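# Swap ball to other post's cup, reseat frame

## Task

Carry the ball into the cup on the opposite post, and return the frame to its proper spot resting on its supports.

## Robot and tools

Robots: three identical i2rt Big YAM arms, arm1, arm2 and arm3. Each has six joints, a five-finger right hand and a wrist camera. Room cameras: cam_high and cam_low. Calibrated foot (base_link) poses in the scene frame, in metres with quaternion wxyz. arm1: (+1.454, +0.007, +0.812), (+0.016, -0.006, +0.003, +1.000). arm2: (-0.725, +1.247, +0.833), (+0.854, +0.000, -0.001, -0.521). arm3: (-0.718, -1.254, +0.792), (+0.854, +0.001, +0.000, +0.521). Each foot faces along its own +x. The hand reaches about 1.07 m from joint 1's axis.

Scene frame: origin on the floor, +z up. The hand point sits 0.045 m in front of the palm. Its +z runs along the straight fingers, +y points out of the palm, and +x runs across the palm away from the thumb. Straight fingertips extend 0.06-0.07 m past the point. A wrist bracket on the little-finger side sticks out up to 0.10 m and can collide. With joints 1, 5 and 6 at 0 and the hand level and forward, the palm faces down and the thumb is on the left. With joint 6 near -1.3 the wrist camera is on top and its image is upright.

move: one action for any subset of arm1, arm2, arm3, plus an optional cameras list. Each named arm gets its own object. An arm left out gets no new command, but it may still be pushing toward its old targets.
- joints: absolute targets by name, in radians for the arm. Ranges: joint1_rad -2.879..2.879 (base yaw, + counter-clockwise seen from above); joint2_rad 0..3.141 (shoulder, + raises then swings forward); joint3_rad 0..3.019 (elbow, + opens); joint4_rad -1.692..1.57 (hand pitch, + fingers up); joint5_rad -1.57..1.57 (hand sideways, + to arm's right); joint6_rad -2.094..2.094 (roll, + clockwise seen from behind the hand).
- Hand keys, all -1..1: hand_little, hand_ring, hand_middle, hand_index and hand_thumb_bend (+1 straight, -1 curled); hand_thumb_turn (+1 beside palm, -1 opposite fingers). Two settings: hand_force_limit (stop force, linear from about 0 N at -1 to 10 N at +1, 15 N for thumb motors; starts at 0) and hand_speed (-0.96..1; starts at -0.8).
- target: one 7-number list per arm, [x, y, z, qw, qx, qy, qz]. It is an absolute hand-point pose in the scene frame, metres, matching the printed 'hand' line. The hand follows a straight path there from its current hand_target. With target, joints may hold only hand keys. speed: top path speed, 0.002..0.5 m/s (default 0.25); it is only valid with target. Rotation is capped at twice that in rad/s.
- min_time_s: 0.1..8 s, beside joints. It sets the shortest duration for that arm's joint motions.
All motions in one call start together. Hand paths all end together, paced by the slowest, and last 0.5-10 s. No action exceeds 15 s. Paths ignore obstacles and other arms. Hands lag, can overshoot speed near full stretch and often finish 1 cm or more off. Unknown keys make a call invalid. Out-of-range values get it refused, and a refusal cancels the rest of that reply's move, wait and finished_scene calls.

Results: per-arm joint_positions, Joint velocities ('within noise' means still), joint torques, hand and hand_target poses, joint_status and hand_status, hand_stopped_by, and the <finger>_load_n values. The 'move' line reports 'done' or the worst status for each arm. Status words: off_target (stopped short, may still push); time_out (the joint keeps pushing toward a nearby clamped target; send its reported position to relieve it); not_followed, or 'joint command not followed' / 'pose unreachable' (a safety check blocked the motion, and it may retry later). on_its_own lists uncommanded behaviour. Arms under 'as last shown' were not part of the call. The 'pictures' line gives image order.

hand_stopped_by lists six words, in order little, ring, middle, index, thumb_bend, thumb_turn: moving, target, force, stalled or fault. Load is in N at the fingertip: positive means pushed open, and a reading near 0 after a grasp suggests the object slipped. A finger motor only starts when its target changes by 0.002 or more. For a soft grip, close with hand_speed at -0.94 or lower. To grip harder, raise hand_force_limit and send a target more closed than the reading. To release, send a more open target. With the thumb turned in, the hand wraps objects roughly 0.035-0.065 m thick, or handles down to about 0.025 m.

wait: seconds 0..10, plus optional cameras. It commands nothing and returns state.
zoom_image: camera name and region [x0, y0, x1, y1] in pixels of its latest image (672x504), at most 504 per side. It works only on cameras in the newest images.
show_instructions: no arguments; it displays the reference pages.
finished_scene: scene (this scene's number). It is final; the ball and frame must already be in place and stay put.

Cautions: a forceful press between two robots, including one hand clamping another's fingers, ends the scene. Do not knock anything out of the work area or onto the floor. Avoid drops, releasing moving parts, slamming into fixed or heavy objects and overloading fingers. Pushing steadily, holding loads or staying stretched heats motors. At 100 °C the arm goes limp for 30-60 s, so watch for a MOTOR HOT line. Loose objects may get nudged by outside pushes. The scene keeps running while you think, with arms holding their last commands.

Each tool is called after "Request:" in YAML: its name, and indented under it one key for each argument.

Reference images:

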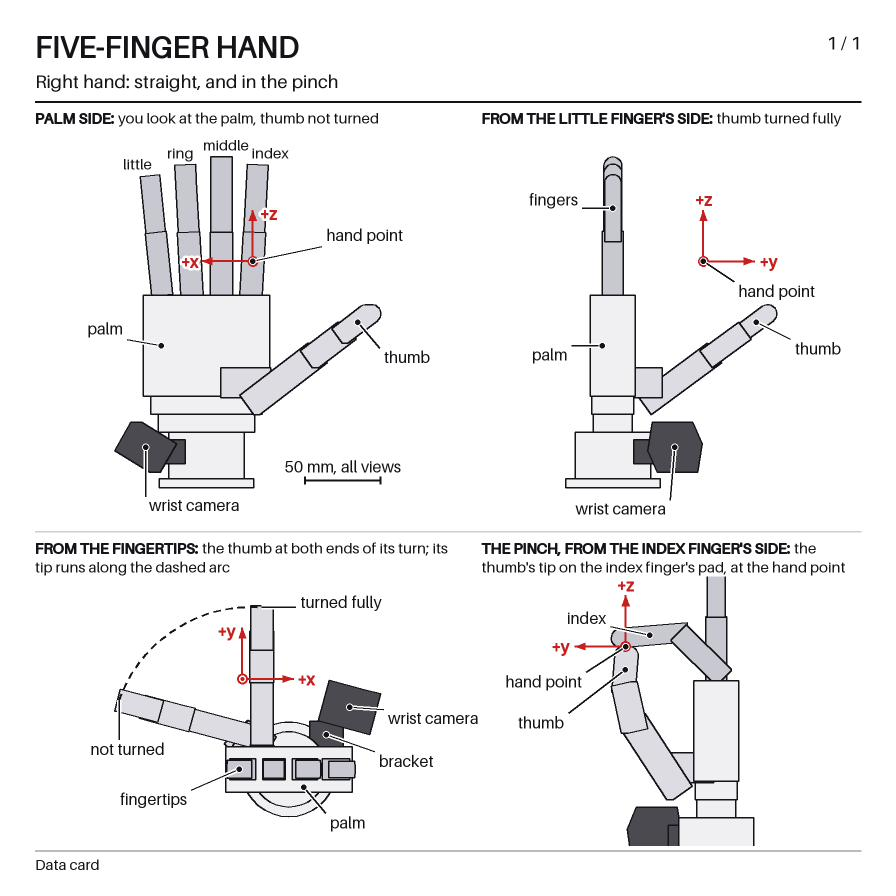

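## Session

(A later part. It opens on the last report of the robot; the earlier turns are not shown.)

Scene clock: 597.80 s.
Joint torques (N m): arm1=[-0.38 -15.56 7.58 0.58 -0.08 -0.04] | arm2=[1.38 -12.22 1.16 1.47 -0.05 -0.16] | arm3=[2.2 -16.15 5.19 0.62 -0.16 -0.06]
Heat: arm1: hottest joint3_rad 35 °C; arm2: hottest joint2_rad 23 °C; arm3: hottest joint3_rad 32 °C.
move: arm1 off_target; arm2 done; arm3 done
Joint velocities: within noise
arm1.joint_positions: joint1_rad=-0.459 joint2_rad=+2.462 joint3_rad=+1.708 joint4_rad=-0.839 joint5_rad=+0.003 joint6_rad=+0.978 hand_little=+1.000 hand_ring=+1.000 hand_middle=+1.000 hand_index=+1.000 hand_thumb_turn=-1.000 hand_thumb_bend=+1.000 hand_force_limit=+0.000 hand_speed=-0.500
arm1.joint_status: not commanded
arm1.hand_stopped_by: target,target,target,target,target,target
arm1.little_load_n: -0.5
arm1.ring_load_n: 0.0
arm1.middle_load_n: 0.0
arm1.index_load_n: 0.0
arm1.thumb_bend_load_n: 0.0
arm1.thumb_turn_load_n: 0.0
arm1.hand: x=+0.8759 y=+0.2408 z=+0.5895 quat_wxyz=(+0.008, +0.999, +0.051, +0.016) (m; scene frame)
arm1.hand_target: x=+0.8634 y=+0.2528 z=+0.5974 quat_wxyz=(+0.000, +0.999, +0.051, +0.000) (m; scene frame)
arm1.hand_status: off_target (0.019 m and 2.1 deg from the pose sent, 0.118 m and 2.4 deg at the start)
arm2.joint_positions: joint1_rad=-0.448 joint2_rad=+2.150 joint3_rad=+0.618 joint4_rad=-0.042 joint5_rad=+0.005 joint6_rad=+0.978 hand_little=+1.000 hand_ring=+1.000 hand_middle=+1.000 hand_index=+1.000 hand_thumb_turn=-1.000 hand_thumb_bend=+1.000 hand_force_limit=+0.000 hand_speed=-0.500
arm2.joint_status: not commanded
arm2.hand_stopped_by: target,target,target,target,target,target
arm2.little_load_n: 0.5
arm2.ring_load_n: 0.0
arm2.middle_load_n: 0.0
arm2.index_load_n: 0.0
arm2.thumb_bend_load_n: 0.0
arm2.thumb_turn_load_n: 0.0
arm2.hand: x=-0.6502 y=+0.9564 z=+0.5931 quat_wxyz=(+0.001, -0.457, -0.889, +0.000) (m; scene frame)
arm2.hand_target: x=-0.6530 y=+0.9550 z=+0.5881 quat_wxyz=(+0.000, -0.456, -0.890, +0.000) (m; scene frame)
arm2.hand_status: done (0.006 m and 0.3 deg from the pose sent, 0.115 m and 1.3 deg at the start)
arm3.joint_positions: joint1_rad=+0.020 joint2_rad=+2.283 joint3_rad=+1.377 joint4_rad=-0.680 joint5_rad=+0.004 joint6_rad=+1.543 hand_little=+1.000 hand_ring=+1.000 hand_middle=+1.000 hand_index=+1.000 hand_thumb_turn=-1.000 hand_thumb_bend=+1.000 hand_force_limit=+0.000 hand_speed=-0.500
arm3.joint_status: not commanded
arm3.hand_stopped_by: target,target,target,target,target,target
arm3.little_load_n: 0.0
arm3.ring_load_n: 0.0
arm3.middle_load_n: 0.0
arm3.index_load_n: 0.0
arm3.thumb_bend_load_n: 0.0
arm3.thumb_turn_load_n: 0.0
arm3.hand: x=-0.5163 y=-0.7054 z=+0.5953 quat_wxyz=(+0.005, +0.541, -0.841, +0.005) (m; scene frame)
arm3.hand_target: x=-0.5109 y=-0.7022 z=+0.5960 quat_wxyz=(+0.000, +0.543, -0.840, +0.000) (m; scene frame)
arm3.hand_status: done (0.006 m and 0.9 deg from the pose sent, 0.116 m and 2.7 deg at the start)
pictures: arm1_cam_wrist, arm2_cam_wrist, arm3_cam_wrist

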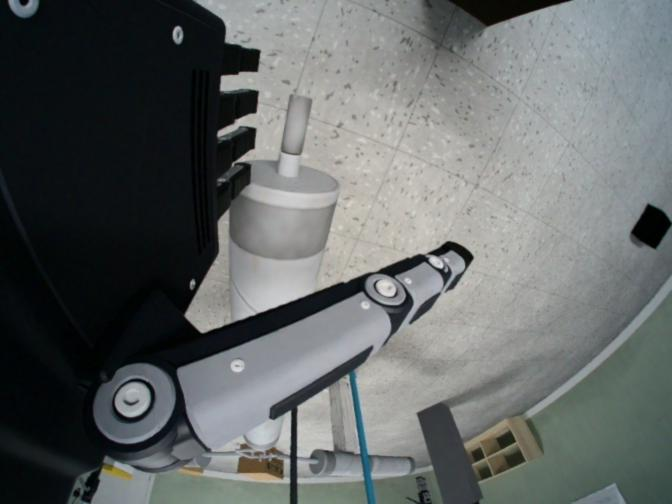

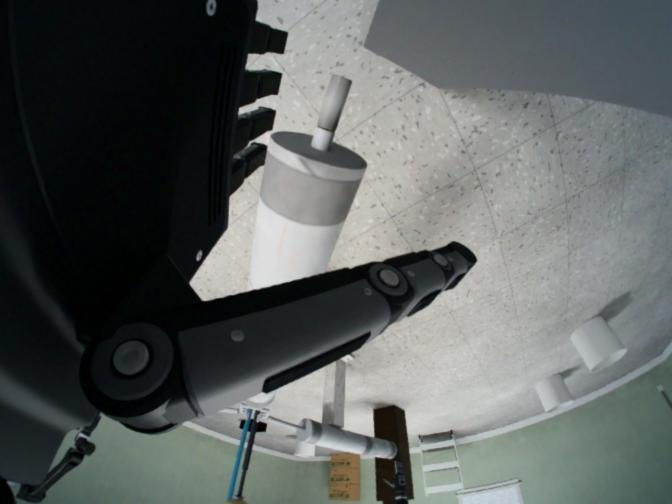

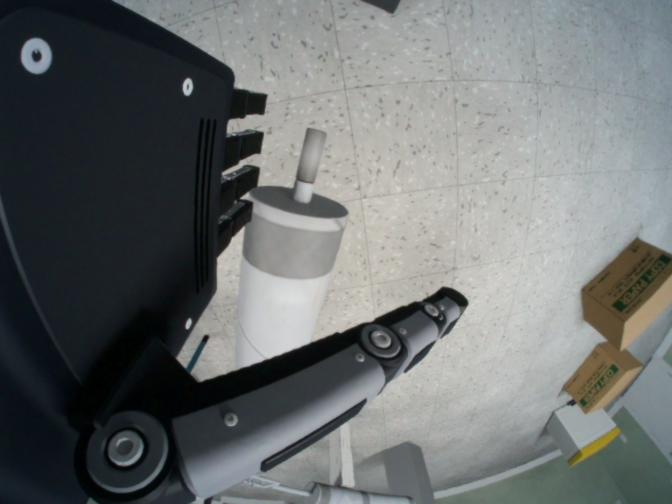

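Request:
move:
  arm1: {"target": [0.873, 0.258, 0.597, 0, 0.9987, 0.0506, 0], "speed": 0.05}
  arm2: {"target": [-0.666, 0.973, 0.588, 0, 0.4555, 0.8902, 0], "speed": 0.05}
  arm3: {"target": [-0.510, -0.720, 0.596, 0, -0.5432, 0.8396, 0], "speed": 0.05}
  cameras: []

Request:
move:
  arm1: {"target": [0.873, 0.258, 0.563, 0, 0.9987, 0.0506, 0], "speed": 0.05}
  arm2: {"target": [-0.666, 0.973, 0.552, 0, 0.4555, 0.8902, 0], "speed": 0.05}
  arm3: {"target": [-0.510, -0.720, 0.558, 0, -0.5432, 0.8396, 0], "speed": 0.05}
  cameras: ["arm1_cam_wrist","arm2_cam_wrist","arm3_cam_wrist"]

Scene clock: 654.60 s.
Joint torques (N m): arm1=[0.15 -16.97 5.6 0.59 -0.09 -0.11] | arm2=[1.44 -11.99 -0.02 1.54 -0.05 -0.15] | arm3=[2.37 -17.73 4.26 0.57 -0.16 -0.06]
Heat: arm1: hottest joint3_rad 32 °C; arm2: hottest joint2_rad 23 °C; arm3: hottest joint3_rad 29 °C.
move: arm1 off_target; arm2 done; arm3 off_target
Joint velocities: within noise
arm1.joint_positions: joint1_rad=-0.472 joint2_rad=+2.462 joint3_rad=+1.708 joint4_rad=-0.825 joint5_rad=+0.002 joint6_rad=+0.964 hand_little=+1.000 hand_ring=+1.000 hand_middle=+1.000 hand_index=+1.000 hand_thumb_turn=-1.000 hand_thumb_bend=+1.000 hand_force_limit=+0.000 hand_speed=-0.500
arm1.joint_status: not commanded
arm1.hand_stopped_by: target,target,target,target,target,target
arm1.little_load_n: 0.0
arm1.ring_load_n: 0.0
arm1.middle_load_n: 0.0
arm1.index_load_n: 0.0
arm1.thumb_bend_load_n: 0.0
arm1.thumb_turn_load_n: 0.0
arm1.hand: x=+0.8766 y=+0.2502 z=+0.5893 quat_wxyz=(+0.005, +0.999, +0.051, +0.010) (m; scene frame)
arm1.hand_target: x=+0.8730 y=+0.2579 z=+0.5971 quat_wxyz=(+0.000, +0.999, +0.051, +0.000) (m; scene frame)
arm1.hand_status: off_target (0.012 m and 1.2 deg from the pose sent, 0.019 m and 2.1 deg at the start)
arm2.joint_positions: joint1_rad=-0.493 joint2_rad=+2.150 joint3_rad=+0.584 joint4_rad=+0.004 joint5_rad=+0.005 joint6_rad=+0.934 hand_little=+1.000 hand_ring=+1.000 hand_middle=+1.000 hand_index=+1.000 hand_thumb_turn=-1.000 hand_thumb_bend=+1.000 hand_force_limit=+0.000 hand_speed=-0.500
arm2.joint_status: not commanded
arm2.hand_stopped_by: target,target,target,target,target,target
arm2.little_load_n: 0.0
arm2.ring_load_n: 0.5
arm2.middle_load_n: 0.0
arm2.index_load_n: 0.5
arm2.thumb_bend_load_n: 0.0
arm2.thumb_turn_load_n: 0.0
arm2.hand: x=-0.6636 y=+0.9661 z=+0.5927 quat_wxyz=(-0.001, -0.458, -0.889, +0.005) (m; scene frame)
arm2.hand_target: x=-0.6659 y=+0.9731 z=+0.5882 quat_wxyz=(+0.000, -0.456, -0.890, +0.000) (m; scene frame)
arm2.hand_status: done (0.009 m and 0.6 deg from the pose sent, 0.023 m and 0.3 deg at the start)
arm3.joint_positions: joint1_rad=+0.002 joint2_rad=+2.283 joint3_rad=+1.329 joint4_rad=-0.647 joint5_rad=+0.003 joint6_rad=+1.527 hand_little=+1.000 hand_ring=+1.000 hand_middle=+1.000 hand_index=+1.000 hand_thumb_turn=-1.000 hand_thumb_bend=+1.000 hand_force_limit=+0.000 hand_speed=-0.500
arm3.joint_status: not commanded
arm3.hand_stopped_by: target,target,target,target,target,target
arm3.little_load_n: 0.0
arm3.ring_load_n: 0.0
arm3.middle_load_n: 0.0
arm3.index_load_n: 0.0
arm3.thumb_bend_load_n: 0.0
arm3.thumb_turn_load_n: -0.5
arm3.hand: x=-0.5160 y=-0.7265 z=+0.5841 quat_wxyz=(+0.012, +0.540, -0.841, +0.008) (m; scene frame)
arm3.hand_target: x=-0.5100 y=-0.7201 z=+0.5959 quat_wxyz=(+0.000, +0.543, -0.840, +0.000) (m; scene frame)
arm3.hand_status: off_target (0.015 m and 1.8 deg from the pose sent, 0.016 m and 0.9 deg at the start)
pictures: none
No camera images: "cameras" was empty.

Scene clock: 655.93 s.
Joint torques (N m): arm1=[0.5 -15.85 6.89 0.54 -0.03 -0.08] | arm2=[1.44 -12.4 0.09 1.5 -0.05 -0.15] | arm3=[2.37 -15.74 5.33 0.61 -0.15 -0.05]
Heat: arm1: hottest joint3_rad 32 °C; arm2: hottest joint2_rad 23 °C; arm3: hottest joint3_rad 29 °C.
move: arm1 off_target; arm2 done; arm3 off_target
Joint velocities: within noise
arm1.joint_positions: joint1_rad=-0.472 joint2_rad=+2.512 joint3_rad=+1.708 joint4_rad=-0.781 joint5_rad=+0.002 joint6_rad=+0.963 hand_little=+1.000 hand_ring=+1.000 hand_middle=+1.000 hand_index=+1.000 hand_thumb_turn=-1.000 hand_thumb_bend=+1.000 hand_force_limit=+0.000 hand_speed=-0.500
arm1.joint_status: not commanded
arm1.hand_stopped_by: target,target,target,target,target,target
arm1.little_load_n: 0.0
arm1.ring_load_n: 0.0
arm1.middle_load_n: 0.0
arm1.index_load_n: 0.0
arm1.thumb_bend_load_n: 0.0
arm1.thumb_turn_load_n: 0.0
arm1.hand: x=+0.8829 y=+0.2468 z=+0.5584 quat_wxyz=(+0.007, +0.999, +0.051, +0.013) (m; scene frame)
arm1.hand_target: x=+0.8733 y=+0.2578 z=+0.5631 quat_wxyz=(+0.000, +0.999, +0.051, +0.000) (m; scene frame)
arm1.hand_status: off_target (0.016 m and 1.7 deg from the pose sent, 0.028 m and 1.3 deg at the start)
arm2.joint_positions: joint1_rad=-0.493 joint2_rad=+2.282 joint3_rad=+0.617 joint4_rad=+0.094 joint5_rad=+0.005 joint6_rad=+0.933 hand_little=+1.000 hand_ring=+1.000 hand_middle=+1.000 hand_index=+1.000 hand_thumb_turn=-1.000 hand_thumb_bend=+1.000 hand_force_limit=+0.000 hand_speed=-0.500
arm2.joint_status: not commanded
arm2.hand_stopped_by: target,target,target,target,target,target
arm2.little_load_n: 0.0
arm2.ring_load_n: 0.0
arm2.middle_load_n: 0.0
arm2.index_load_n: 0.0
arm2.thumb_bend_load_n: 0.0
arm2.thumb_turn_load_n: 0.0
arm2.hand: x=-0.6634 y=+0.9722 z=+0.5573 quat_wxyz=(+0.001, -0.457, -0.889, +0.000) (m; scene frame)
arm2.hand_target: x=-0.6659 y=+0.9729 z=+0.5522 quat_wxyz=(+0.000, -0.455, -0.890, +0.000) (m; scene frame)
arm2.hand_status: done (0.006 m and 0.2 deg from the pose sent, 0.041 m and 0.6 deg at the start)
arm3.joint_positions: joint1_rad=+0.002 joint2_rad=+2.338 joint3_rad=+1.329 joint4_rad=-0.586 joint5_rad=+0.003 joint6_rad=+1.526 hand_little=+1.000 hand_ring=+1.000 hand_middle=+1.000 hand_index=+1.000 hand_thumb_turn=-1.000 hand_thumb_bend=+1.000 hand_force_limit=+0.000 hand_speed=-0.500
arm3.joint_status: not commanded
arm3.hand_stopped_by: target,target,target,target,target,target
arm3.little_load_n: 0.5
arm3.ring_load_n: 0.0
arm3.middle_load_n: 0.0
arm3.index_load_n: 0.5
arm3.thumb_bend_load_n: 0.0
arm3.thumb_turn_load_n: 0.0
arm3.hand: x=-0.5173 y=-0.7289 z=+0.5560 quat_wxyz=(+0.010, +0.541, -0.841, +0.007) (m; scene frame)
arm3.hand_target: x=-0.5099 y=-0.7201 z=+0.5583 quat_wxyz=(+0.000, +0.543, -0.840, +0.000) (m; scene frame)
arm3.hand_status: off_target (0.012 m and 1.4 deg from the pose sent, 0.028 m and 1.8 deg at the start)
pictures: arm1_cam_wrist, arm2_cam_wrist, arm3_cam_wrist

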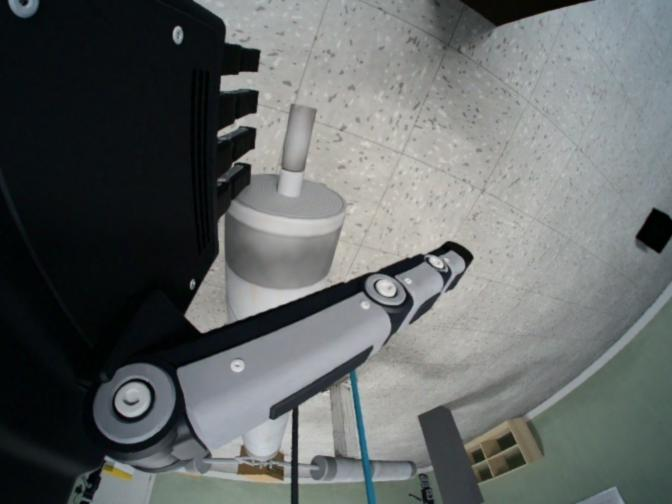

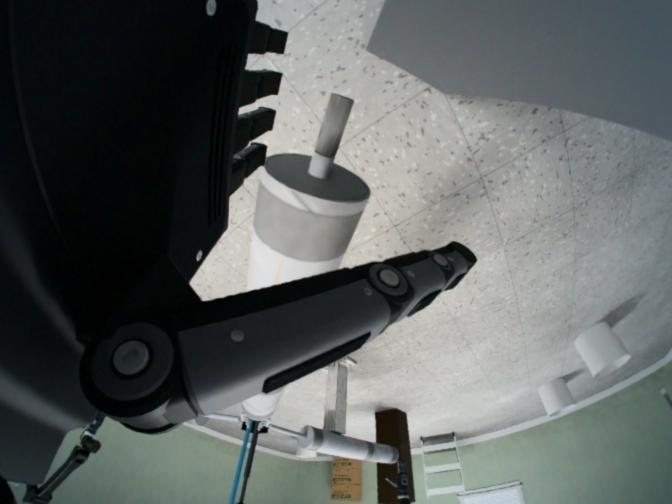

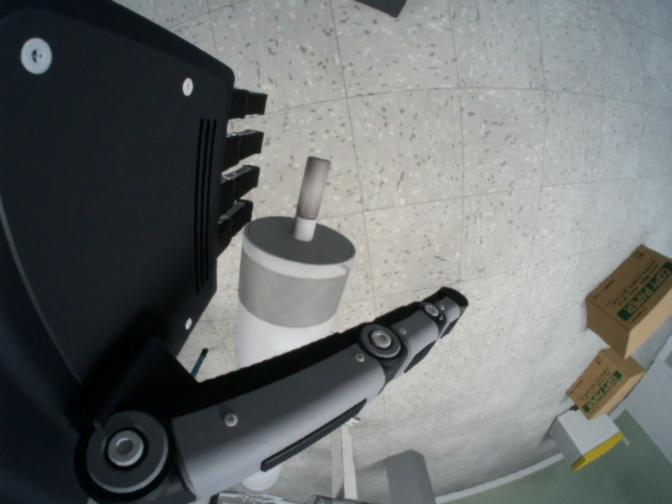

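Request:
move:
  arm1: {"target": [0.885, 0.258, 0.563, 0, 0.99945, 0.0332, 0], "speed": 0.05}
  arm2: {"target": [-0.673, 0.983, 0.552, 0, 0.480, 0.877, 0], "speed": 0.05}
  arm3: {"target": [-0.514, -0.728, 0.558, 0, -0.5432, 0.8396, 0], "speed": 0.05}
  cameras: ["arm1_cam_wrist","arm2_cam_wrist","arm3_cam_wrist"]

Request:
move:
  arm1: {"target": [0.885, 0.258, 0.525, 0, 0.99945, 0.0332, 0], "speed": 0.05}
  arm2: {"target": [-0.673, 0.983, 0.514, 0, 0.480, 0.877, 0], "speed": 0.05}
  arm3: {"target": [-0.514, -0.728, 0.520, 0, -0.5432, 0.8396, 0], "speed": 0.05}
  cameras: ["arm1_cam_wrist","arm2_cam_wrist","arm3_cam_wrist"]

Scene clock: 684.87 s.
Joint torques (N m): arm1=[-0.32 -16.38 4.98 0.49 -0.08 0.04] | arm2=[1.44 -12.28 -1.1 1.57 -0.03 0.13] | arm3=[2.43 -16.67 3.88 0.72 -0.16 -0.04]
Heat: arm1: hottest joint3_rad 31 °C; arm2: hottest joint2_rad 23 °C; arm3: hottest joint2_rad 28 °C.
move: arm1 off_target; arm2 done; arm3 done
Joint velocities: within noise
arm1.joint_positions: joint1_rad=-0.481 joint2_rad=+2.512 joint3_rad=+1.676 joint4_rad=-0.751 joint5_rad=+0.002 joint6_rad=+0.974 hand_little=+1.000 hand_ring=+1.000 hand_middle=+1.000 hand_index=+1.000 hand_thumb_turn=-1.000 hand_thumb_bend=+1.000 hand_force_limit=+0.000 hand_speed=-0.500
arm1.joint_status: not commanded
arm1.hand_stopped_by: target,target,target,target,target,target
arm1.little_load_n: 0.0
arm1.ring_load_n: 0.0
arm1.middle_load_n: 0.0
arm1.index_load_n: 0.0
arm1.thumb_bend_load_n: 0.0
arm1.thumb_turn_load_n: 0.0
arm1.hand: x=+0.8924 y=+0.2477 z=+0.5502 quat_wxyz=(+0.007, +0.999, +0.042, +0.013) (m; scene frame)
arm1.hand_target: x=+0.8852 y=+0.2578 z=+0.5629 quat_wxyz=(+0.000, +0.999, +0.033, +0.000) (m; scene frame)
arm1.hand_status: off_target (0.018 m and 2.0 deg from the pose sent, 0.012 m and 2.7 deg at the start)
arm2.joint_positions: joint1_rad=-0.521 joint2_rad=+2.288 joint3_rad=+0.599 joint4_rad=+0.132 joint5_rad=+0.004 joint6_rad=+0.933 hand_little=+1.000 hand_ring=+1.000 hand_middle=+1.000 hand_index=+1.000 hand_thumb_turn=-1.000 hand_thumb_bend=+1.000 hand_force_limit=+0.000 hand_speed=-0.500
arm2.joint_status: not commanded
arm2.hand_stopped_by: target,target,target,target,target,target
arm2.little_load_n: 0.5
arm2.ring_load_n: 0.0
arm2.middle_load_n: 0.0
arm2.index_load_n: 0.0
arm2.thumb_bend_load_n: 0.0
arm2.thumb_turn_load_n: 0.0
arm2.hand: x=-0.6710 y=+0.9741 z=+0.5565 quat_wxyz=(-0.002, -0.470, -0.883, +0.007) (m; scene frame)
arm2.hand_target: x=-0.6728 y=+0.9829 z=+0.5523 quat_wxyz=(+0.000, -0.480, -0.877, +0.000) (m; scene frame)
arm2.hand_status: done (0.010 m and 1.6 deg from the pose sent, 0.015 m and 3.0 deg at the start)
arm3.joint_positions: joint1_rad=+0.002 joint2_rad=+2.338 joint3_rad=+1.318 joint4_rad=-0.569 joint5_rad=+0.003 joint6_rad=+1.526 hand_little=+1.000 hand_ring=+1.000 hand_middle=+1.000 hand_index=+1.000 hand_thumb_turn=-1.000 hand_thumb_bend=+1.000 hand_force_limit=+0.000 hand_speed=-0.500
arm3.joint_status: not commanded
arm3.hand_stopped_by: target,target,target,target,target,target
arm3.little_load_n: 0.0
arm3.ring_load_n: 0.0
arm3.middle_load_n: 0.0
arm3.index_load_n: 0.0
arm3.thumb_bend_load_n: 0.0
arm3.thumb_turn_load_n: 0.0
arm3.hand: x=-0.5182 y=-0.7306 z=+0.5539 quat_wxyz=(+0.007, +0.541, -0.841, +0.005) (m; scene frame)
arm3.hand_target: x=-0.5139 y=-0.7279 z=+0.5581 quat_wxyz=(+0.000, +0.543, -0.840, +0.000) (m; scene frame)
arm3.hand_status: done (0.006 m and 1.0 deg from the pose sent, 0.004 m and 1.4 deg at the start)
pictures: arm1_cam_wrist, arm2_cam_wrist, arm3_cam_wrist

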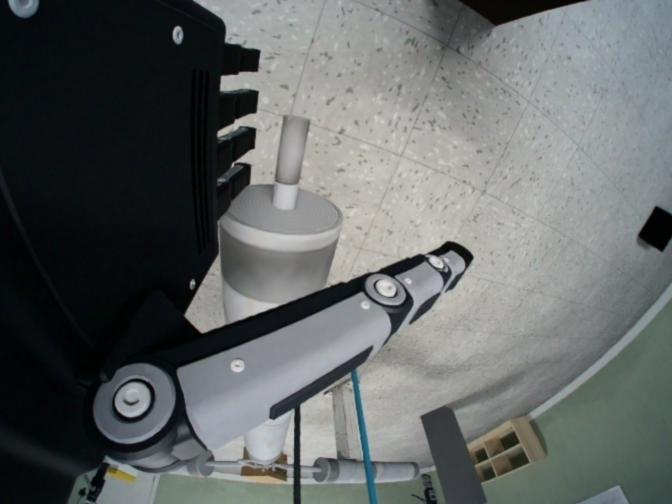

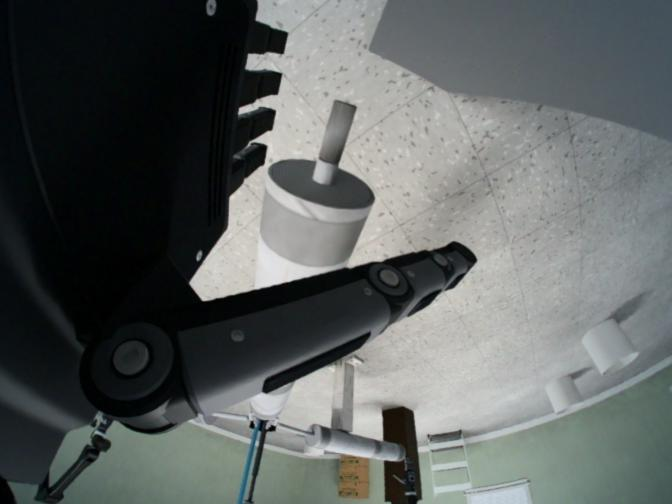

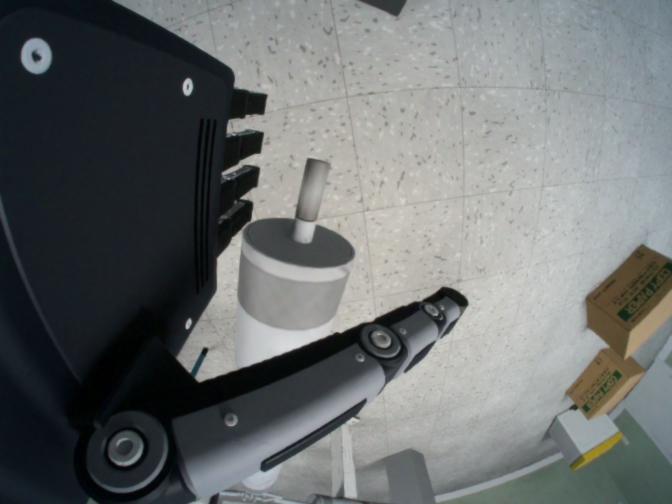

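Scene clock: 686.20 s.
Joint torques (N m): arm1=[-0.62 -15.27 7.17 0.47 -0.05 0.05] | arm2=[1.44 -12.57 -0.77 1.54 -0.03 0.13] | arm3=[2.26 -15.56 5.41 0.61 -0.16 -0.04]
Heat: arm1: hottest joint3_rad 31 °C; arm2: hottest joint2_rad 23 °C; arm3: hottest joint2_rad 28 °C.
move: arm1 off_target; arm2 done; arm3 off_target
Joint velocities: within noise
arm1.joint_positions: joint1_rad=-0.482 joint2_rad=+2.566 joint3_rad=+1.676 joint4_rad=-0.707 joint5_rad=+0.002 joint6_rad=+0.974 hand_little=+1.000 hand_ring=+1.000 hand_middle=+1.000 hand_index=+1.000 hand_thumb_turn=-1.000 hand_thumb_bend=+1.000 hand_force_limit=+0.000 hand_speed=-0.500
arm1.joint_status: not commanded
arm1.hand_stopped_by: target,target,target,target,target,target
arm1.little_load_n: 0.0
arm1.ring_load_n: 0.0
arm1.middle_load_n: 0.0
arm1.index_load_n: 0.0
arm1.thumb_bend_load_n: 0.0
arm1.thumb_turn_load_n: 0.0
arm1.hand: x=+0.9015 y=+0.2429 z=+0.5181 quat_wxyz=(+0.010, +0.999, +0.041, +0.018) (m; scene frame)
arm1.hand_target: x=+0.8856 y=+0.2580 z=+0.5257 quat_wxyz=(+0.000, +0.999, +0.033, +0.000) (m; scene frame)
arm1.hand_status: off_target (0.023 m and 2.5 deg from the pose sent, 0.028 m and 2.0 deg at the start)
arm2.joint_positions: joint1_rad=-0.522 joint2_rad=+2.424 joint3_rad=+0.642 joint4_rad=+0.210 joint5_rad=+0.004 joint6_rad=+0.933 hand_little=+1.000 hand_ring=+1.000 hand_middle=+1.000 hand_index=+1.000 hand_thumb_turn=-1.000 hand_thumb_bend=+1.000 hand_force_limit=+0.000 hand_speed=-0.500
arm2.joint_status: not commanded
arm2.hand_stopped_by: target,target,target,target,target,target
arm2.little_load_n: 0.0
arm2.ring_load_n: 0.5
arm2.middle_load_n: 0.0
arm2.index_load_n: 0.0
arm2.thumb_bend_load_n: 0.0
arm2.thumb_turn_load_n: 0.0
arm2.hand: x=-0.6708 y=+0.9831 z=+0.5193 quat_wxyz=(+0.001, -0.470, -0.882, +0.000) (m; scene frame)
arm2.hand_target: x=-0.6730 y=+0.9830 z=+0.5142 quat_wxyz=(+0.000, -0.480, -0.877, +0.000) (m; scene frame)
arm2.hand_status: done (0.006 m and 1.3 deg from the pose sent, 0.043 m and 1.6 deg at the start)
arm3.joint_positions: joint1_rad=+0.002 joint2_rad=+2.409 joint3_rad=+1.318 joint4_rad=-0.511 joint5_rad=+0.003 joint6_rad=+1.526 hand_little=+1.000 hand_ring=+1.000 hand_middle=+1.000 hand_index=+1.000 hand_thumb_turn=-1.000 hand_thumb_bend=+1.000 hand_force_limit=+0.000 hand_speed=-0.500
arm3.joint_status: not commanded
arm3.hand_stopped_by: target,target,target,target,target,target
arm3.little_load_n: 0.0
arm3.ring_load_n: 0.0
arm3.middle_load_n: 0.0
arm3.index_load_n: 0.0
arm3.thumb_bend_load_n: -0.5
arm3.thumb_turn_load_n: 0.0
arm3.hand: x=-0.5238 y=-0.7413 z=+0.5174 quat_wxyz=(+0.013, +0.541, -0.841, +0.009) (m; scene frame)
arm3.hand_target: x=-0.5140 y=-0.7283 z=+0.5204 quat_wxyz=(+0.000, +0.543, -0.840, +0.000) (m; scene frame)
arm3.hand_status: off_target (0.017 m and 1.8 deg from the pose sent, 0.034 m and 1.0 deg at the start)
pictures: arm1_cam_wrist, arm2_cam_wrist, arm3_cam_wrist

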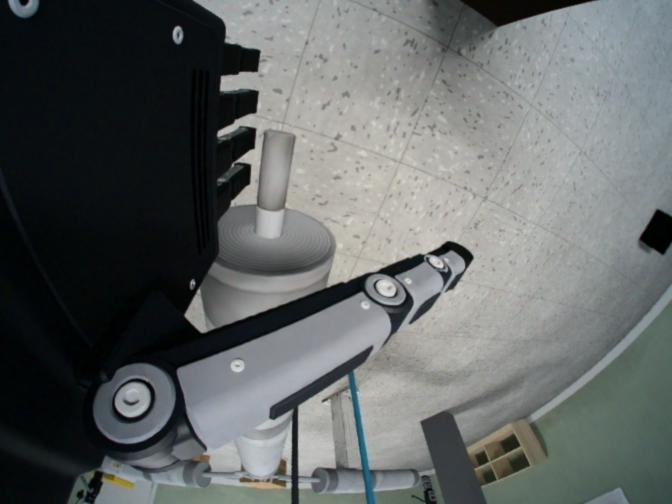

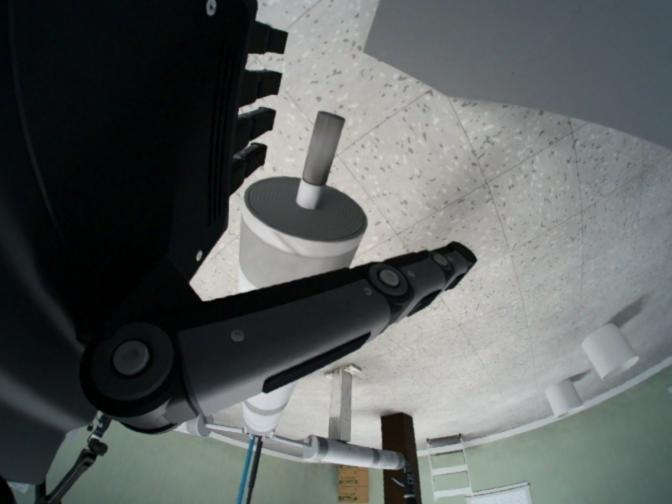

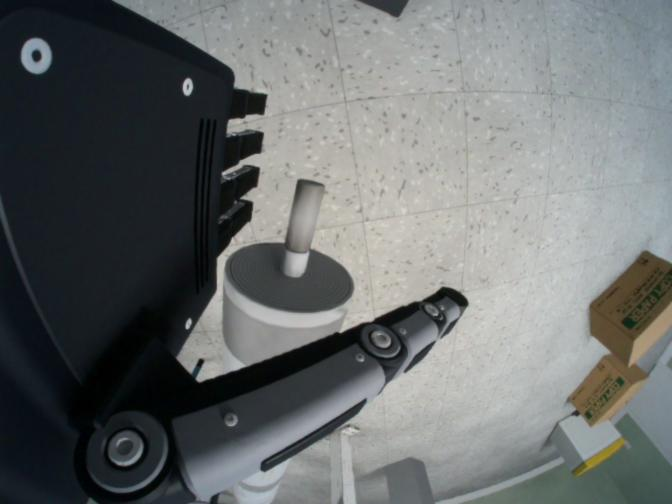

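Request:
move:
  arm1: {"target": [0.876, 0.271, 0.525, 0, 0.99945, 0.0332, 0], "speed": 0.05}
  arm3: {"target": [-0.509, -0.722, 0.520, 0, -0.5432, 0.8396, 0], "speed": 0.05}
  cameras: []

Request:
move:
  arm1: {"target": [0.872, 0.273, 0.504, 0, 0.99945, 0.0332, 0], "speed": 0.05}
  arm2: {"target": [-0.673, 0.983, 0.492, 0, 0.480, 0.877, 0], "speed": 0.05}
  arm3: {"target": [-0.508, -0.717, 0.500, 0, -0.5432, 0.8396, 0], "speed": 0.05}
  cameras: ["arm1_cam_wrist","arm2_cam_wrist","arm3_cam_wrist"]

Scene clock: 742.57 s.
Joint torques (N m): arm1=[-0.56 -15.15 7.98 -0.05 -0.07 0] | arm2=[1.44 -12.57 -0.76 1.52 -0.04 0.12] | arm3=[2.14 -15.56 5.76 -0.06 -0.16 -0.05]
Heat: arm1: hottest joint3_rad 29 °C; arm2: hottest joint2_rad 23 °C; arm3: hottest joint2_rad 28 °C.
move: arm1 off_target; arm3 off_target
Joint velocities: within noise
arm1.joint_positions: joint1_rad=-0.493 joint2_rad=+2.587 joint3_rad=+1.733 joint4_rad=-0.727 joint5_rad=+0.002 joint6_rad=+0.974 hand_little=+1.000 hand_ring=+1.000 hand_middle=+1.000 hand_index=+1.000 hand_thumb_turn=-1.000 hand_thumb_bend=+1.000 hand_force_limit=+0.000 hand_speed=-0.500
arm1.joint_status: not commanded
arm1.hand_stopped_by: target,target,target,target,target,target
arm1.little_load_n: 0.0
arm1.ring_load_n: 0.0
arm1.middle_load_n: 0.0
arm1.index_load_n: 0.0
arm1.thumb_bend_load_n: 0.0
arm1.thumb_turn_load_n: 0.0
arm1.hand: x=+0.8885 y=+0.2578 z=+0.5190 quat_wxyz=(+0.006, +0.999, +0.036, +0.011) (m; scene frame)
arm1.hand_target: x=+0.8764 y=+0.2709 z=+0.5253 quat_wxyz=(+0.000, +0.999, +0.033, +0.000) (m; scene frame)
arm1.hand_status: off_target (0.019 m and 1.4 deg from the pose sent, 0.039 m and 2.5 deg at the start)
arm2: as last shown
arm2.ring_load_n: 0.0
arm2.hand_target: x=-0.6730 y=+0.9831 z=+0.5142 quat_wxyz=(+0.000, -0.480, -0.877, +0.000) (m; scene frame)
arm3.joint_positions: joint1_rad=+0.000 joint2_rad=+2.416 joint3_rad=+1.342 joint4_rad=-0.511 joint5_rad=+0.003 joint6_rad=+1.523 hand_little=+1.000 hand_ring=+1.000 hand_middle=+1.000 hand_index=+1.000 hand_thumb_turn=-1.000 hand_thumb_bend=+1.000 hand_force_limit=+0.000 hand_speed=-0.500
arm3.joint_status: not commanded
arm3.hand_stopped_by: target,target,target,target,target,target
arm3.little_load_n: -0.5
arm3.ring_load_n: 0.0
arm3.middle_load_n: 0.0
arm3.index_load_n: 0.0
arm3.thumb_bend_load_n: 0.0
arm3.thumb_turn_load_n: 0.0
arm3.hand: x=-0.5176 y=-0.7316 z=+0.5185 quat_wxyz=(+0.006, +0.541, -0.841, +0.004) (m; scene frame)
arm3.hand_target: x=-0.5091 y=-0.7221 z=+0.5203 quat_wxyz=(+0.000, +0.543, -0.840, +0.000) (m; scene frame)
arm3.hand_status: off_target (0.013 m and 0.8 deg from the pose sent, 0.025 m and 1.8 deg at the start)
pictures: none
No camera images: "cameras" was empty.

Scene clock: 743.87 s.
Joint torques (N m): arm1=[-0.09 -15.62 7.69 0.17 -0.06 -0.05] | arm2=[1.44 -12.81 -1.01 1.54 -0.03 0.12] | arm3=[2.43 -15.97 5.59 0.51 -0.16 -0.03]
Heat: arm1: hottest joint3_rad 29 °C; arm2: hottest joint2_rad 23 °C; arm3: hottest joint2_rad 28 °C.
move: arm1 off_target; arm2 done; arm3 off_target
Joint velocities: within noise
arm1.joint_positions: joint1_rad=-0.493 joint2_rad=+2.642 joint3_rad=+1.779 joint4_rad=-0.727 joint5_rad=+0.002 joint6_rad=+0.974 hand_little=+1.000 hand_ring=+1.000 hand_middle=+1.000 hand_index=+1.000 hand_thumb_turn=-1.000 hand_thumb_bend=+1.000 hand_force_limit=+0.000 hand_speed=-0.500
arm1.joint_status: not commanded
arm1.hand_stopped_by: target,target,target,target,target,target
arm1.little_load_n: 0.0
arm1.ring_load_n: 0.0
arm1.middle_load_n: 0.0
arm1.index_load_n: 0.0
arm1.thumb_bend_load_n: 0.0
arm1.thumb_turn_load_n: 0.0
arm1.hand: x=+0.8870 y=+0.2587 z=+0.4971 quat_wxyz=(+0.008, +0.999, +0.036, +0.015) (m; scene frame)
arm1.hand_target: x=+0.8724 y=+0.2729 z=+0.5046 quat_wxyz=(+0.000, +0.999, +0.033, +0.000) (m; scene frame)
arm1.hand_status: off_target (0.022 m and 1.9 deg from the pose sent, 0.027 m and 1.4 deg at the start)
arm2.joint_positions: joint1_rad=-0.522 joint2_rad=+2.498 joint3_rad=+0.681 joint4_rad=+0.246 joint5_rad=+0.004 joint6_rad=+0.933 hand_little=+1.000 hand_ring=+1.000 hand_middle=+1.000 hand_index=+1.000 hand_thumb_turn=-1.000 hand_thumb_bend=+1.000 hand_force_limit=+0.000 hand_speed=-0.500
arm2.joint_status: not commanded
arm2.hand_stopped_by: target,target,target,target,target,target
arm2.little_load_n: 0.0
arm2.ring_load_n: 0.0
arm2.middle_load_n: 0.0
arm2.index_load_n: 0.0
arm2.thumb_bend_load_n: -0.5
arm2.thumb_turn_load_n: 0.0
arm2.hand: x=-0.6708 y=+0.9825 z=+0.4975 quat_wxyz=(+0.001, -0.470, -0.882, +0.001) (m; scene frame)
arm2.hand_target: x=-0.6730 y=+0.9830 z=+0.4922 quat_wxyz=(+0.000, -0.480, -0.877, +0.000) (m; scene frame)
arm2.hand_status: done (0.006 m and 1.3 deg from the pose sent, 0.027 m and 1.3 deg at the start)
arm3.joint_positions: joint1_rad=+0.000 joint2_rad=+2.469 joint3_rad=+1.379 joint4_rad=-0.511 joint5_rad=+0.003 joint6_rad=+1.523 hand_little=+1.000 hand_ring=+1.000 hand_middle=+1.000 hand_index=+1.000 hand_thumb_turn=-1.000 hand_thumb_bend=+1.000 hand_force_limit=+0.000 hand_speed=-0.500
arm3.joint_status: not commanded
arm3.hand_stopped_by: target,target,target,target,target,target
arm3.little_load_n: 0.0
arm3.ring_load_n: 0.0
arm3.middle_load_n: 0.0
arm3.index_load_n: 0.0
arm3.thumb_bend_load_n: 0.0
arm3.thumb_turn_load_n: 0.0
arm3.hand: x=-0.5175 y=-0.7313 z=+0.4974 quat_wxyz=(+0.013, +0.541, -0.841, +0.008) (m; scene frame)
arm3.hand_target: x=-0.5082 y=-0.7174 z=+0.5004 quat_wxyz=(+0.000, +0.543, -0.840, +0.000) (m; scene frame)
arm3.hand_status: off_target (0.017 m and 1.8 deg from the pose sent, 0.025 m and 0.9 deg at the start)
pictures: arm1_cam_wrist, arm2_cam_wrist, arm3_cam_wrist

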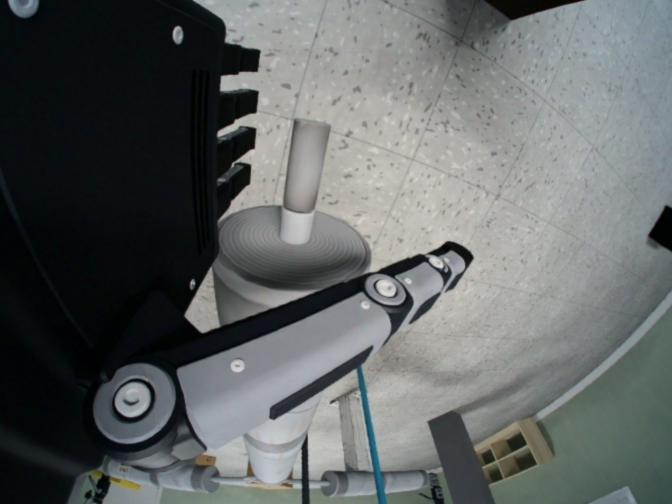

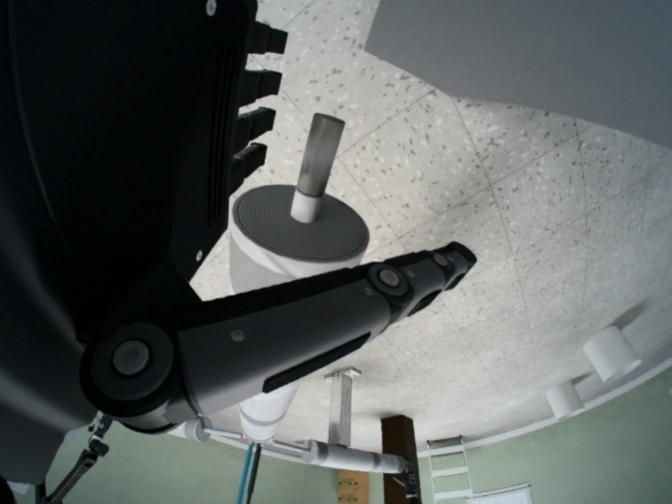

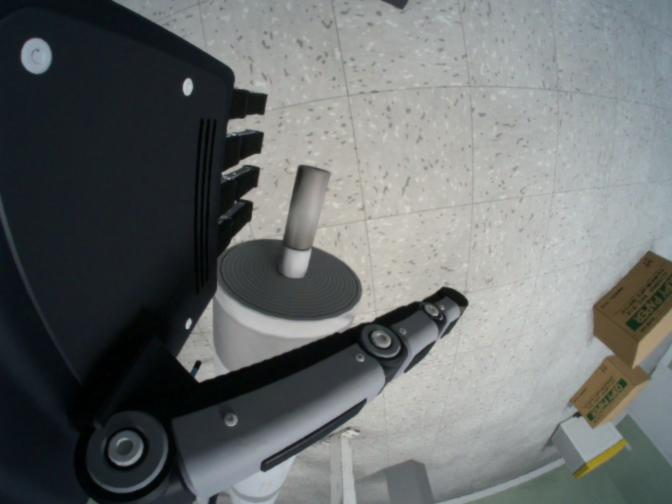

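Request:
move:
  arm1: {"joints": {"hand_index": 0.0, "hand_middle": 0.0, "hand_ring": 0.0, "hand_thumb_bend": 0.5, "hand_speed": -0.7, "hand_force_limit": -0.5}}
  arm2: {"joints": {"hand_index": 0.0, "hand_middle": 0.0, "hand_ring": 0.0, "hand_thumb_bend": 0.5, "hand_speed": -0.7, "hand_force_limit": -0.5}}
  arm3: {"joints": {"hand_index": 0.0, "hand_middle": 0.0, "hand_ring": 0.0, "hand_thumb_bend": 0.5, "hand_speed": -0.7, "hand_force_limit": -0.5}}
  cameras: ["arm1_cam_wrist","arm2_cam_wrist","arm3_cam_wrist"]

Scene clock: 769.23 s.
Joint torques (N m): arm1=[0.44 -15.74 7.57 0.12 -0.1 -0.07] | arm2=[1.67 -12.92 -1.24 1.39 -0.05 0.12] | arm3=[2.67 -16.03 5.59 0.47 -0.16 -0.02]
Heat: arm1: hottest joint3_rad 30 °C; arm2: hottest joint1_rad 22 °C; arm3: hottest joint2_rad 28 °C.
move: arm1 off_target; arm2 done; arm3 done
Joint velocities: within noise
arm1.joint_positions: joint1_rad=-0.498 joint2_rad=+2.644 joint3_rad=+1.782 joint4_rad=-0.727 joint5_rad=+0.002 joint6_rad=+0.974 hand_little=+1.000 hand_ring=+0.000 hand_middle=+0.394 hand_index=+0.000 hand_thumb_turn=-1.000 hand_thumb_bend=+0.500 hand_force_limit=-0.500 hand_speed=-0.700
arm1.joint_status: hand_middle off_target (ended at +0.394, target +0.000); the others done
arm1.hand_stopped_by: target,target,force,target,target,target
arm1.little_load_n: 0.0
arm1.ring_load_n: 0.0
arm1.middle_load_n: 0.0
arm1.index_load_n: 0.0
arm1.thumb_bend_load_n: 0.0
arm1.thumb_turn_load_n: 0.0
arm1.hand: x=+0.8876 y=+0.2626 z=+0.4967 quat_wxyz=(+0.007, +0.999, +0.033, +0.014) (m; scene frame)
arm1.hand_target: x=+0.8725 y=+0.2729 z=+0.5045 quat_wxyz=(+0.000, +0.999, +0.033, +0.000) (m; scene frame)
arm1.hand_status: not commanded
arm2.joint_positions: joint1_rad=-0.526 joint2_rad=+2.499 joint3_rad=+0.684 joint4_rad=+0.250 joint5_rad=+0.004 joint6_rad=+0.933 hand_little=+1.000 hand_ring=+0.000 hand_middle=+0.000 hand_index=+0.000 hand_thumb_turn=-1.000 hand_thumb_bend=+0.500 hand_force_limit=-0.500 hand_speed=-0.700
arm2.joint_status: all done
arm2.hand_stopped_by: target,target,target,target,target,target
arm2.little_load_n: 0.0
arm2.ring_load_n: 0.0
arm2.middle_load_n: 0.5
arm2.index_load_n: 0.0
arm2.thumb_bend_load_n: 0.0
arm2.thumb_turn_load_n: 0.0
arm2.hand: x=-0.6717 y=+0.9794 z=+0.4970 quat_wxyz=(-0.001, -0.472, -0.882, +0.003) (m; scene frame)
arm2.hand_target: x=-0.6730 y=+0.9830 z=+0.4922 quat_wxyz=(+0.000, -0.480, -0.877, +0.000) (m; scene frame)
arm2.hand_status: not commanded
arm3.joint_positions: joint1_rad=-0.002 joint2_rad=+2.471 joint3_rad=+1.379 joint4_rad=-0.511 joint5_rad=+0.003 joint6_rad=+1.523 hand_little=+1.000 hand_ring=+0.000 hand_middle=+0.000 hand_index=+0.000 hand_thumb_turn=-1.000 hand_thumb_bend=+0.500 hand_force_limit=-0.500 hand_speed=-0.700
arm3.joint_status: all done
arm3.hand_stopped_by: target,target,target,target,target,target
arm3.little_load_n: 0.0
arm3.ring_load_n: 0.0
arm3.middle_load_n: 0.0
arm3.index_load_n: 0.0
arm3.thumb_bend_load_n: 0.0
arm3.thumb_turn_load_n: 0.0
arm3.hand: x=-0.5166 y=-0.7322 z=+0.4966 quat_wxyz=(+0.013, +0.540, -0.841, +0.009) (m; scene frame)
arm3.hand_target: x=-0.5081 y=-0.7174 z=+0.5005 quat_wxyz=(+0.000, +0.543, -0.840, +0.000) (m; scene frame)
arm3.hand_status: not commanded
pictures: arm1_cam_wrist, arm2_cam_wrist, arm3_cam_wrist

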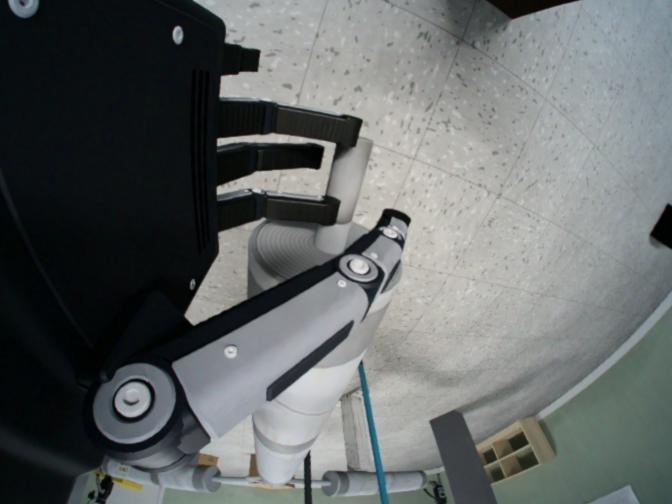

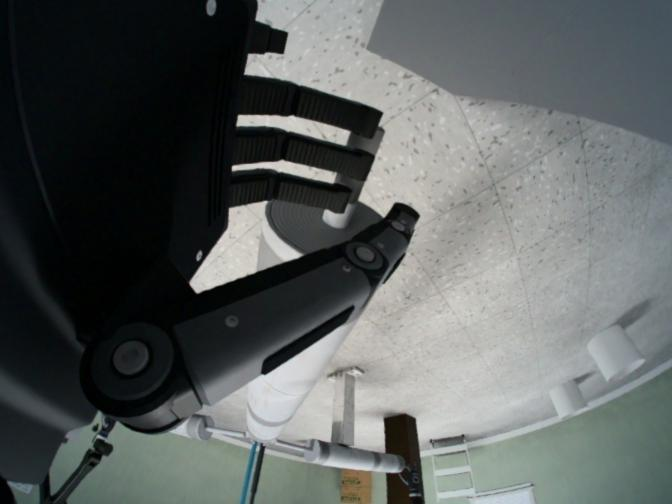

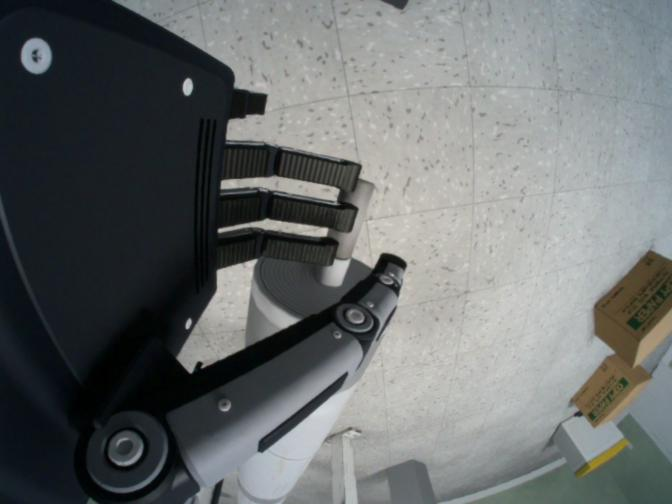

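Request:
move:
  arm1: {"joints": {"hand_index": 1.0, "hand_middle": 1.0, "hand_ring": 1.0, "hand_thumb_bend": 1.0, "hand_speed": -0.7}}
  arm2: {"joints": {"hand_index": 1.0, "hand_middle": 1.0, "hand_ring": 1.0, "hand_thumb_bend": 1.0, "hand_speed": -0.7}}
  arm3: {"joints": {"hand_index": 1.0, "hand_middle": 1.0, "hand_ring": 1.0, "hand_thumb_bend": 1.0, "hand_speed": -0.7}}
  cameras: ["all"]

Scene clock: 786.03 s.
Joint torques (N m): arm1=[0.21 -15.97 7.47 0.23 0.01 -0.05] | arm2=[1.73 -12.98 -1.22 1.39 -0.04 0.12] | arm3=[2.67 -16.03 5.56 0.47 -0.15 -0.02]
Heat: arm1: hottest joint3_rad 30 °C; arm2: hottest joint1_rad 22 °C; arm3: hottest joint2_rad 27 °C.
move: arm1 done; arm2 done; arm3 done
Joint velocities: within noise
arm1.joint_positions: joint1_rad=-0.499 joint2_rad=+2.642 joint3_rad=+1.786 joint4_rad=-0.729 joint5_rad=-0.001 joint6_rad=+0.973 hand_little=+1.000 hand_ring=+1.000 hand_middle=+1.000 hand_index=+1.000 hand_thumb_turn=-1.000 hand_thumb_bend=+1.000 hand_force_limit=-0.500 hand_speed=-0.700
arm1.joint_status: all done
arm1.hand_stopped_by: target,target,target,target,target,target
arm1.little_load_n: 0.0
arm1.ring_load_n: 0.0
arm1.middle_load_n: 0.0
arm1.index_load_n: 0.0
arm1.thumb_bend_load_n: 0.0
arm1.thumb_turn_load_n: 0.0
arm1.hand: x=+0.8854 y=+0.2638 z=+0.4988 quat_wxyz=(+0.008, +0.999, +0.033, +0.012) (m; scene frame)
arm1.hand_target: x=+0.8725 y=+0.2729 z=+0.5046 quat_wxyz=(+0.000, +0.999, +0.033, +0.000) (m; scene frame)
arm1.hand_status: not commanded
arm2.joint_positions: joint1_rad=-0.526 joint2_rad=+2.499 joint3_rad=+0.684 joint4_rad=+0.250 joint5_rad=+0.004 joint6_rad=+0.933 hand_little=+1.000 hand_ring=+1.000 hand_middle=+1.000 hand_index=+1.000 hand_thumb_turn=-1.000 hand_thumb_bend=+1.000 hand_force_limit=-0.500 hand_speed=-0.700
arm2.joint_status: all done
arm2.hand_stopped_by: target,target,target,target,target,target
arm2.little_load_n: 0.0
arm2.ring_load_n: 0.0
arm2.middle_load_n: 0.0
arm2.index_load_n: 0.0
arm2.thumb_bend_load_n: 0.0
arm2.thumb_turn_load_n: 0.0
arm2.hand: x=-0.6717 y=+0.9794 z=+0.4970 quat_wxyz=(-0.001, -0.472, -0.882, +0.003) (m; scene frame)
arm2.hand_target: x=-0.6730 y=+0.9830 z=+0.4922 quat_wxyz=(+0.000, -0.480, -0.877, +0.000) (m; scene frame)
arm2.hand_status: not commanded
arm3.joint_positions: joint1_rad=-0.002 joint2_rad=+2.471 joint3_rad=+1.379 joint4_rad=-0.511 joint5_rad=+0.003 joint6_rad=+1.523 hand_little=+1.000 hand_ring=+1.000 hand_middle=+1.000 hand_index=+1.000 hand_thumb_turn=-1.000 hand_thumb_bend=+1.000 hand_force_limit=-0.500 hand_speed=-0.700
arm3.joint_status: all done
arm3.hand_stopped_by: target,target,target,target,target,target
arm3.little_load_n: 0.0
arm3.ring_load_n: 0.0
arm3.middle_load_n: 0.0
arm3.index_load_n: 0.5
arm3.thumb_bend_load_n: 0.0
arm3.thumb_turn_load_n: 0.0
arm3.hand: x=-0.5166 y=-0.7322 z=+0.4966 quat_wxyz=(+0.013, +0.540, -0.841, +0.009) (m; scene frame)
arm3.hand_target: x=-0.5081 y=-0.7174 z=+0.5005 quat_wxyz=(+0.000, +0.543, -0.840, +0.000) (m; scene frame)
arm3.hand_status: not commanded
pictures: arm1_cam_wrist, arm2_cam_wrist, arm3_cam_wrist, cam_high, cam_low

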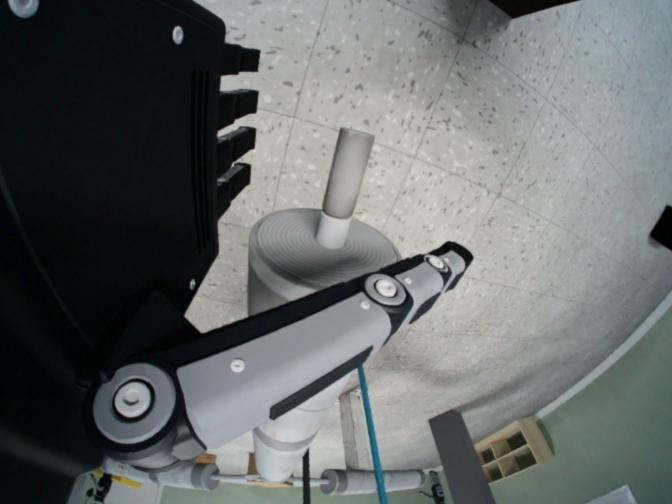

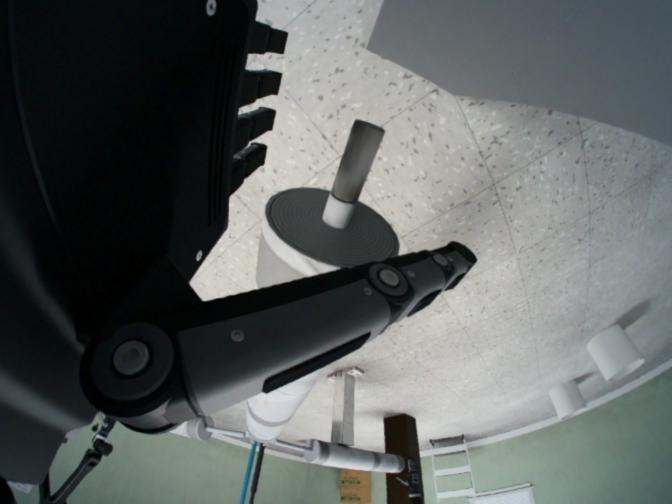

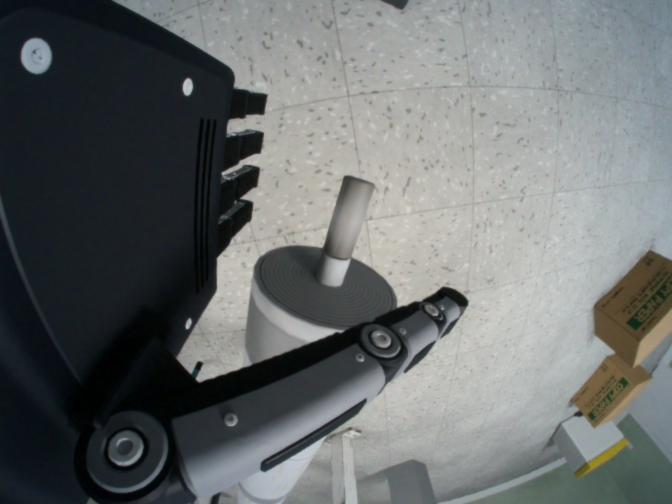

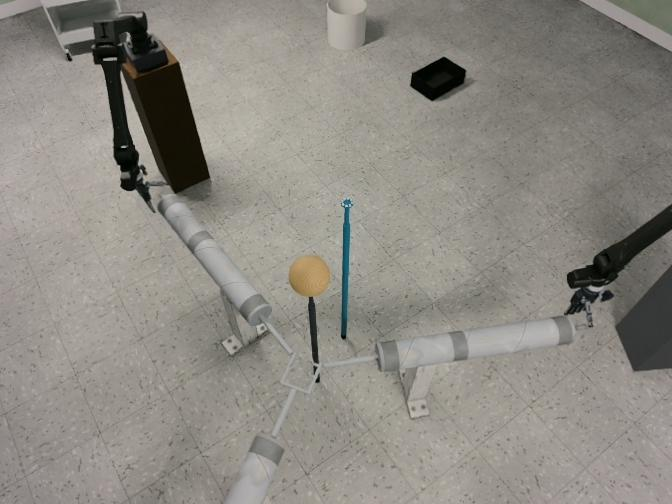

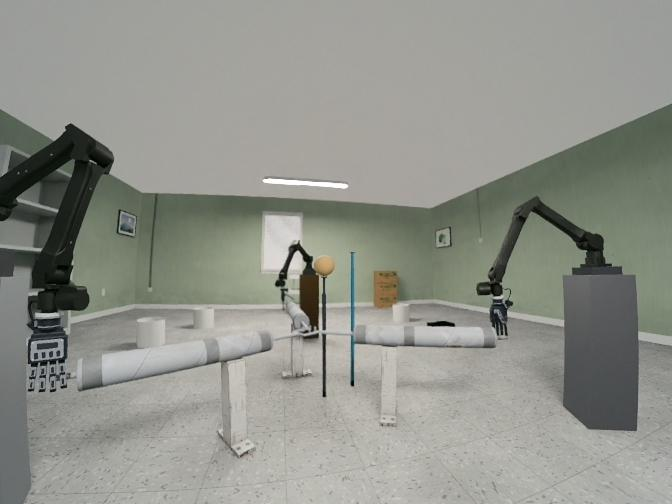

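Request:
zoom_image:
  camera: "cam_low"
  region: [0, 290, 120, 420]

Request:
zoom_image:
  camera: "cam_low"
  region: [450, 260, 550, 370]

Scaled by 3.877.

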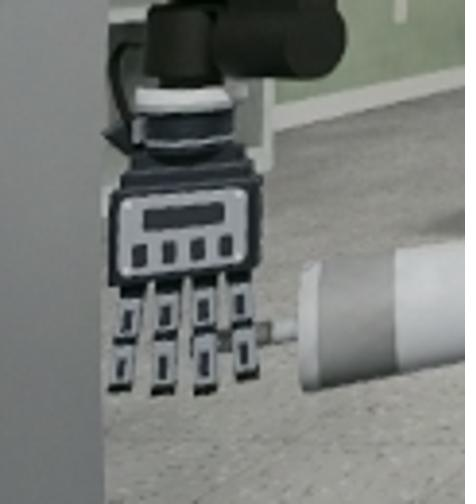

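Scaled by 4.582.

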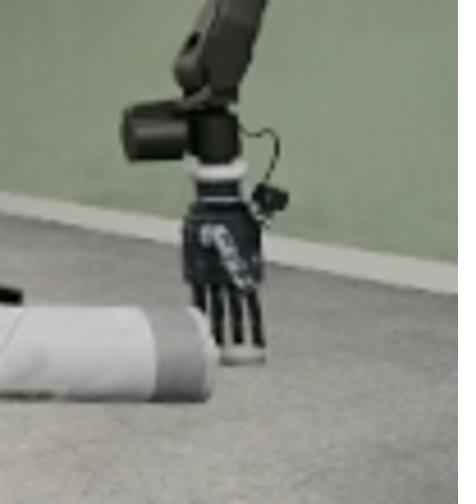

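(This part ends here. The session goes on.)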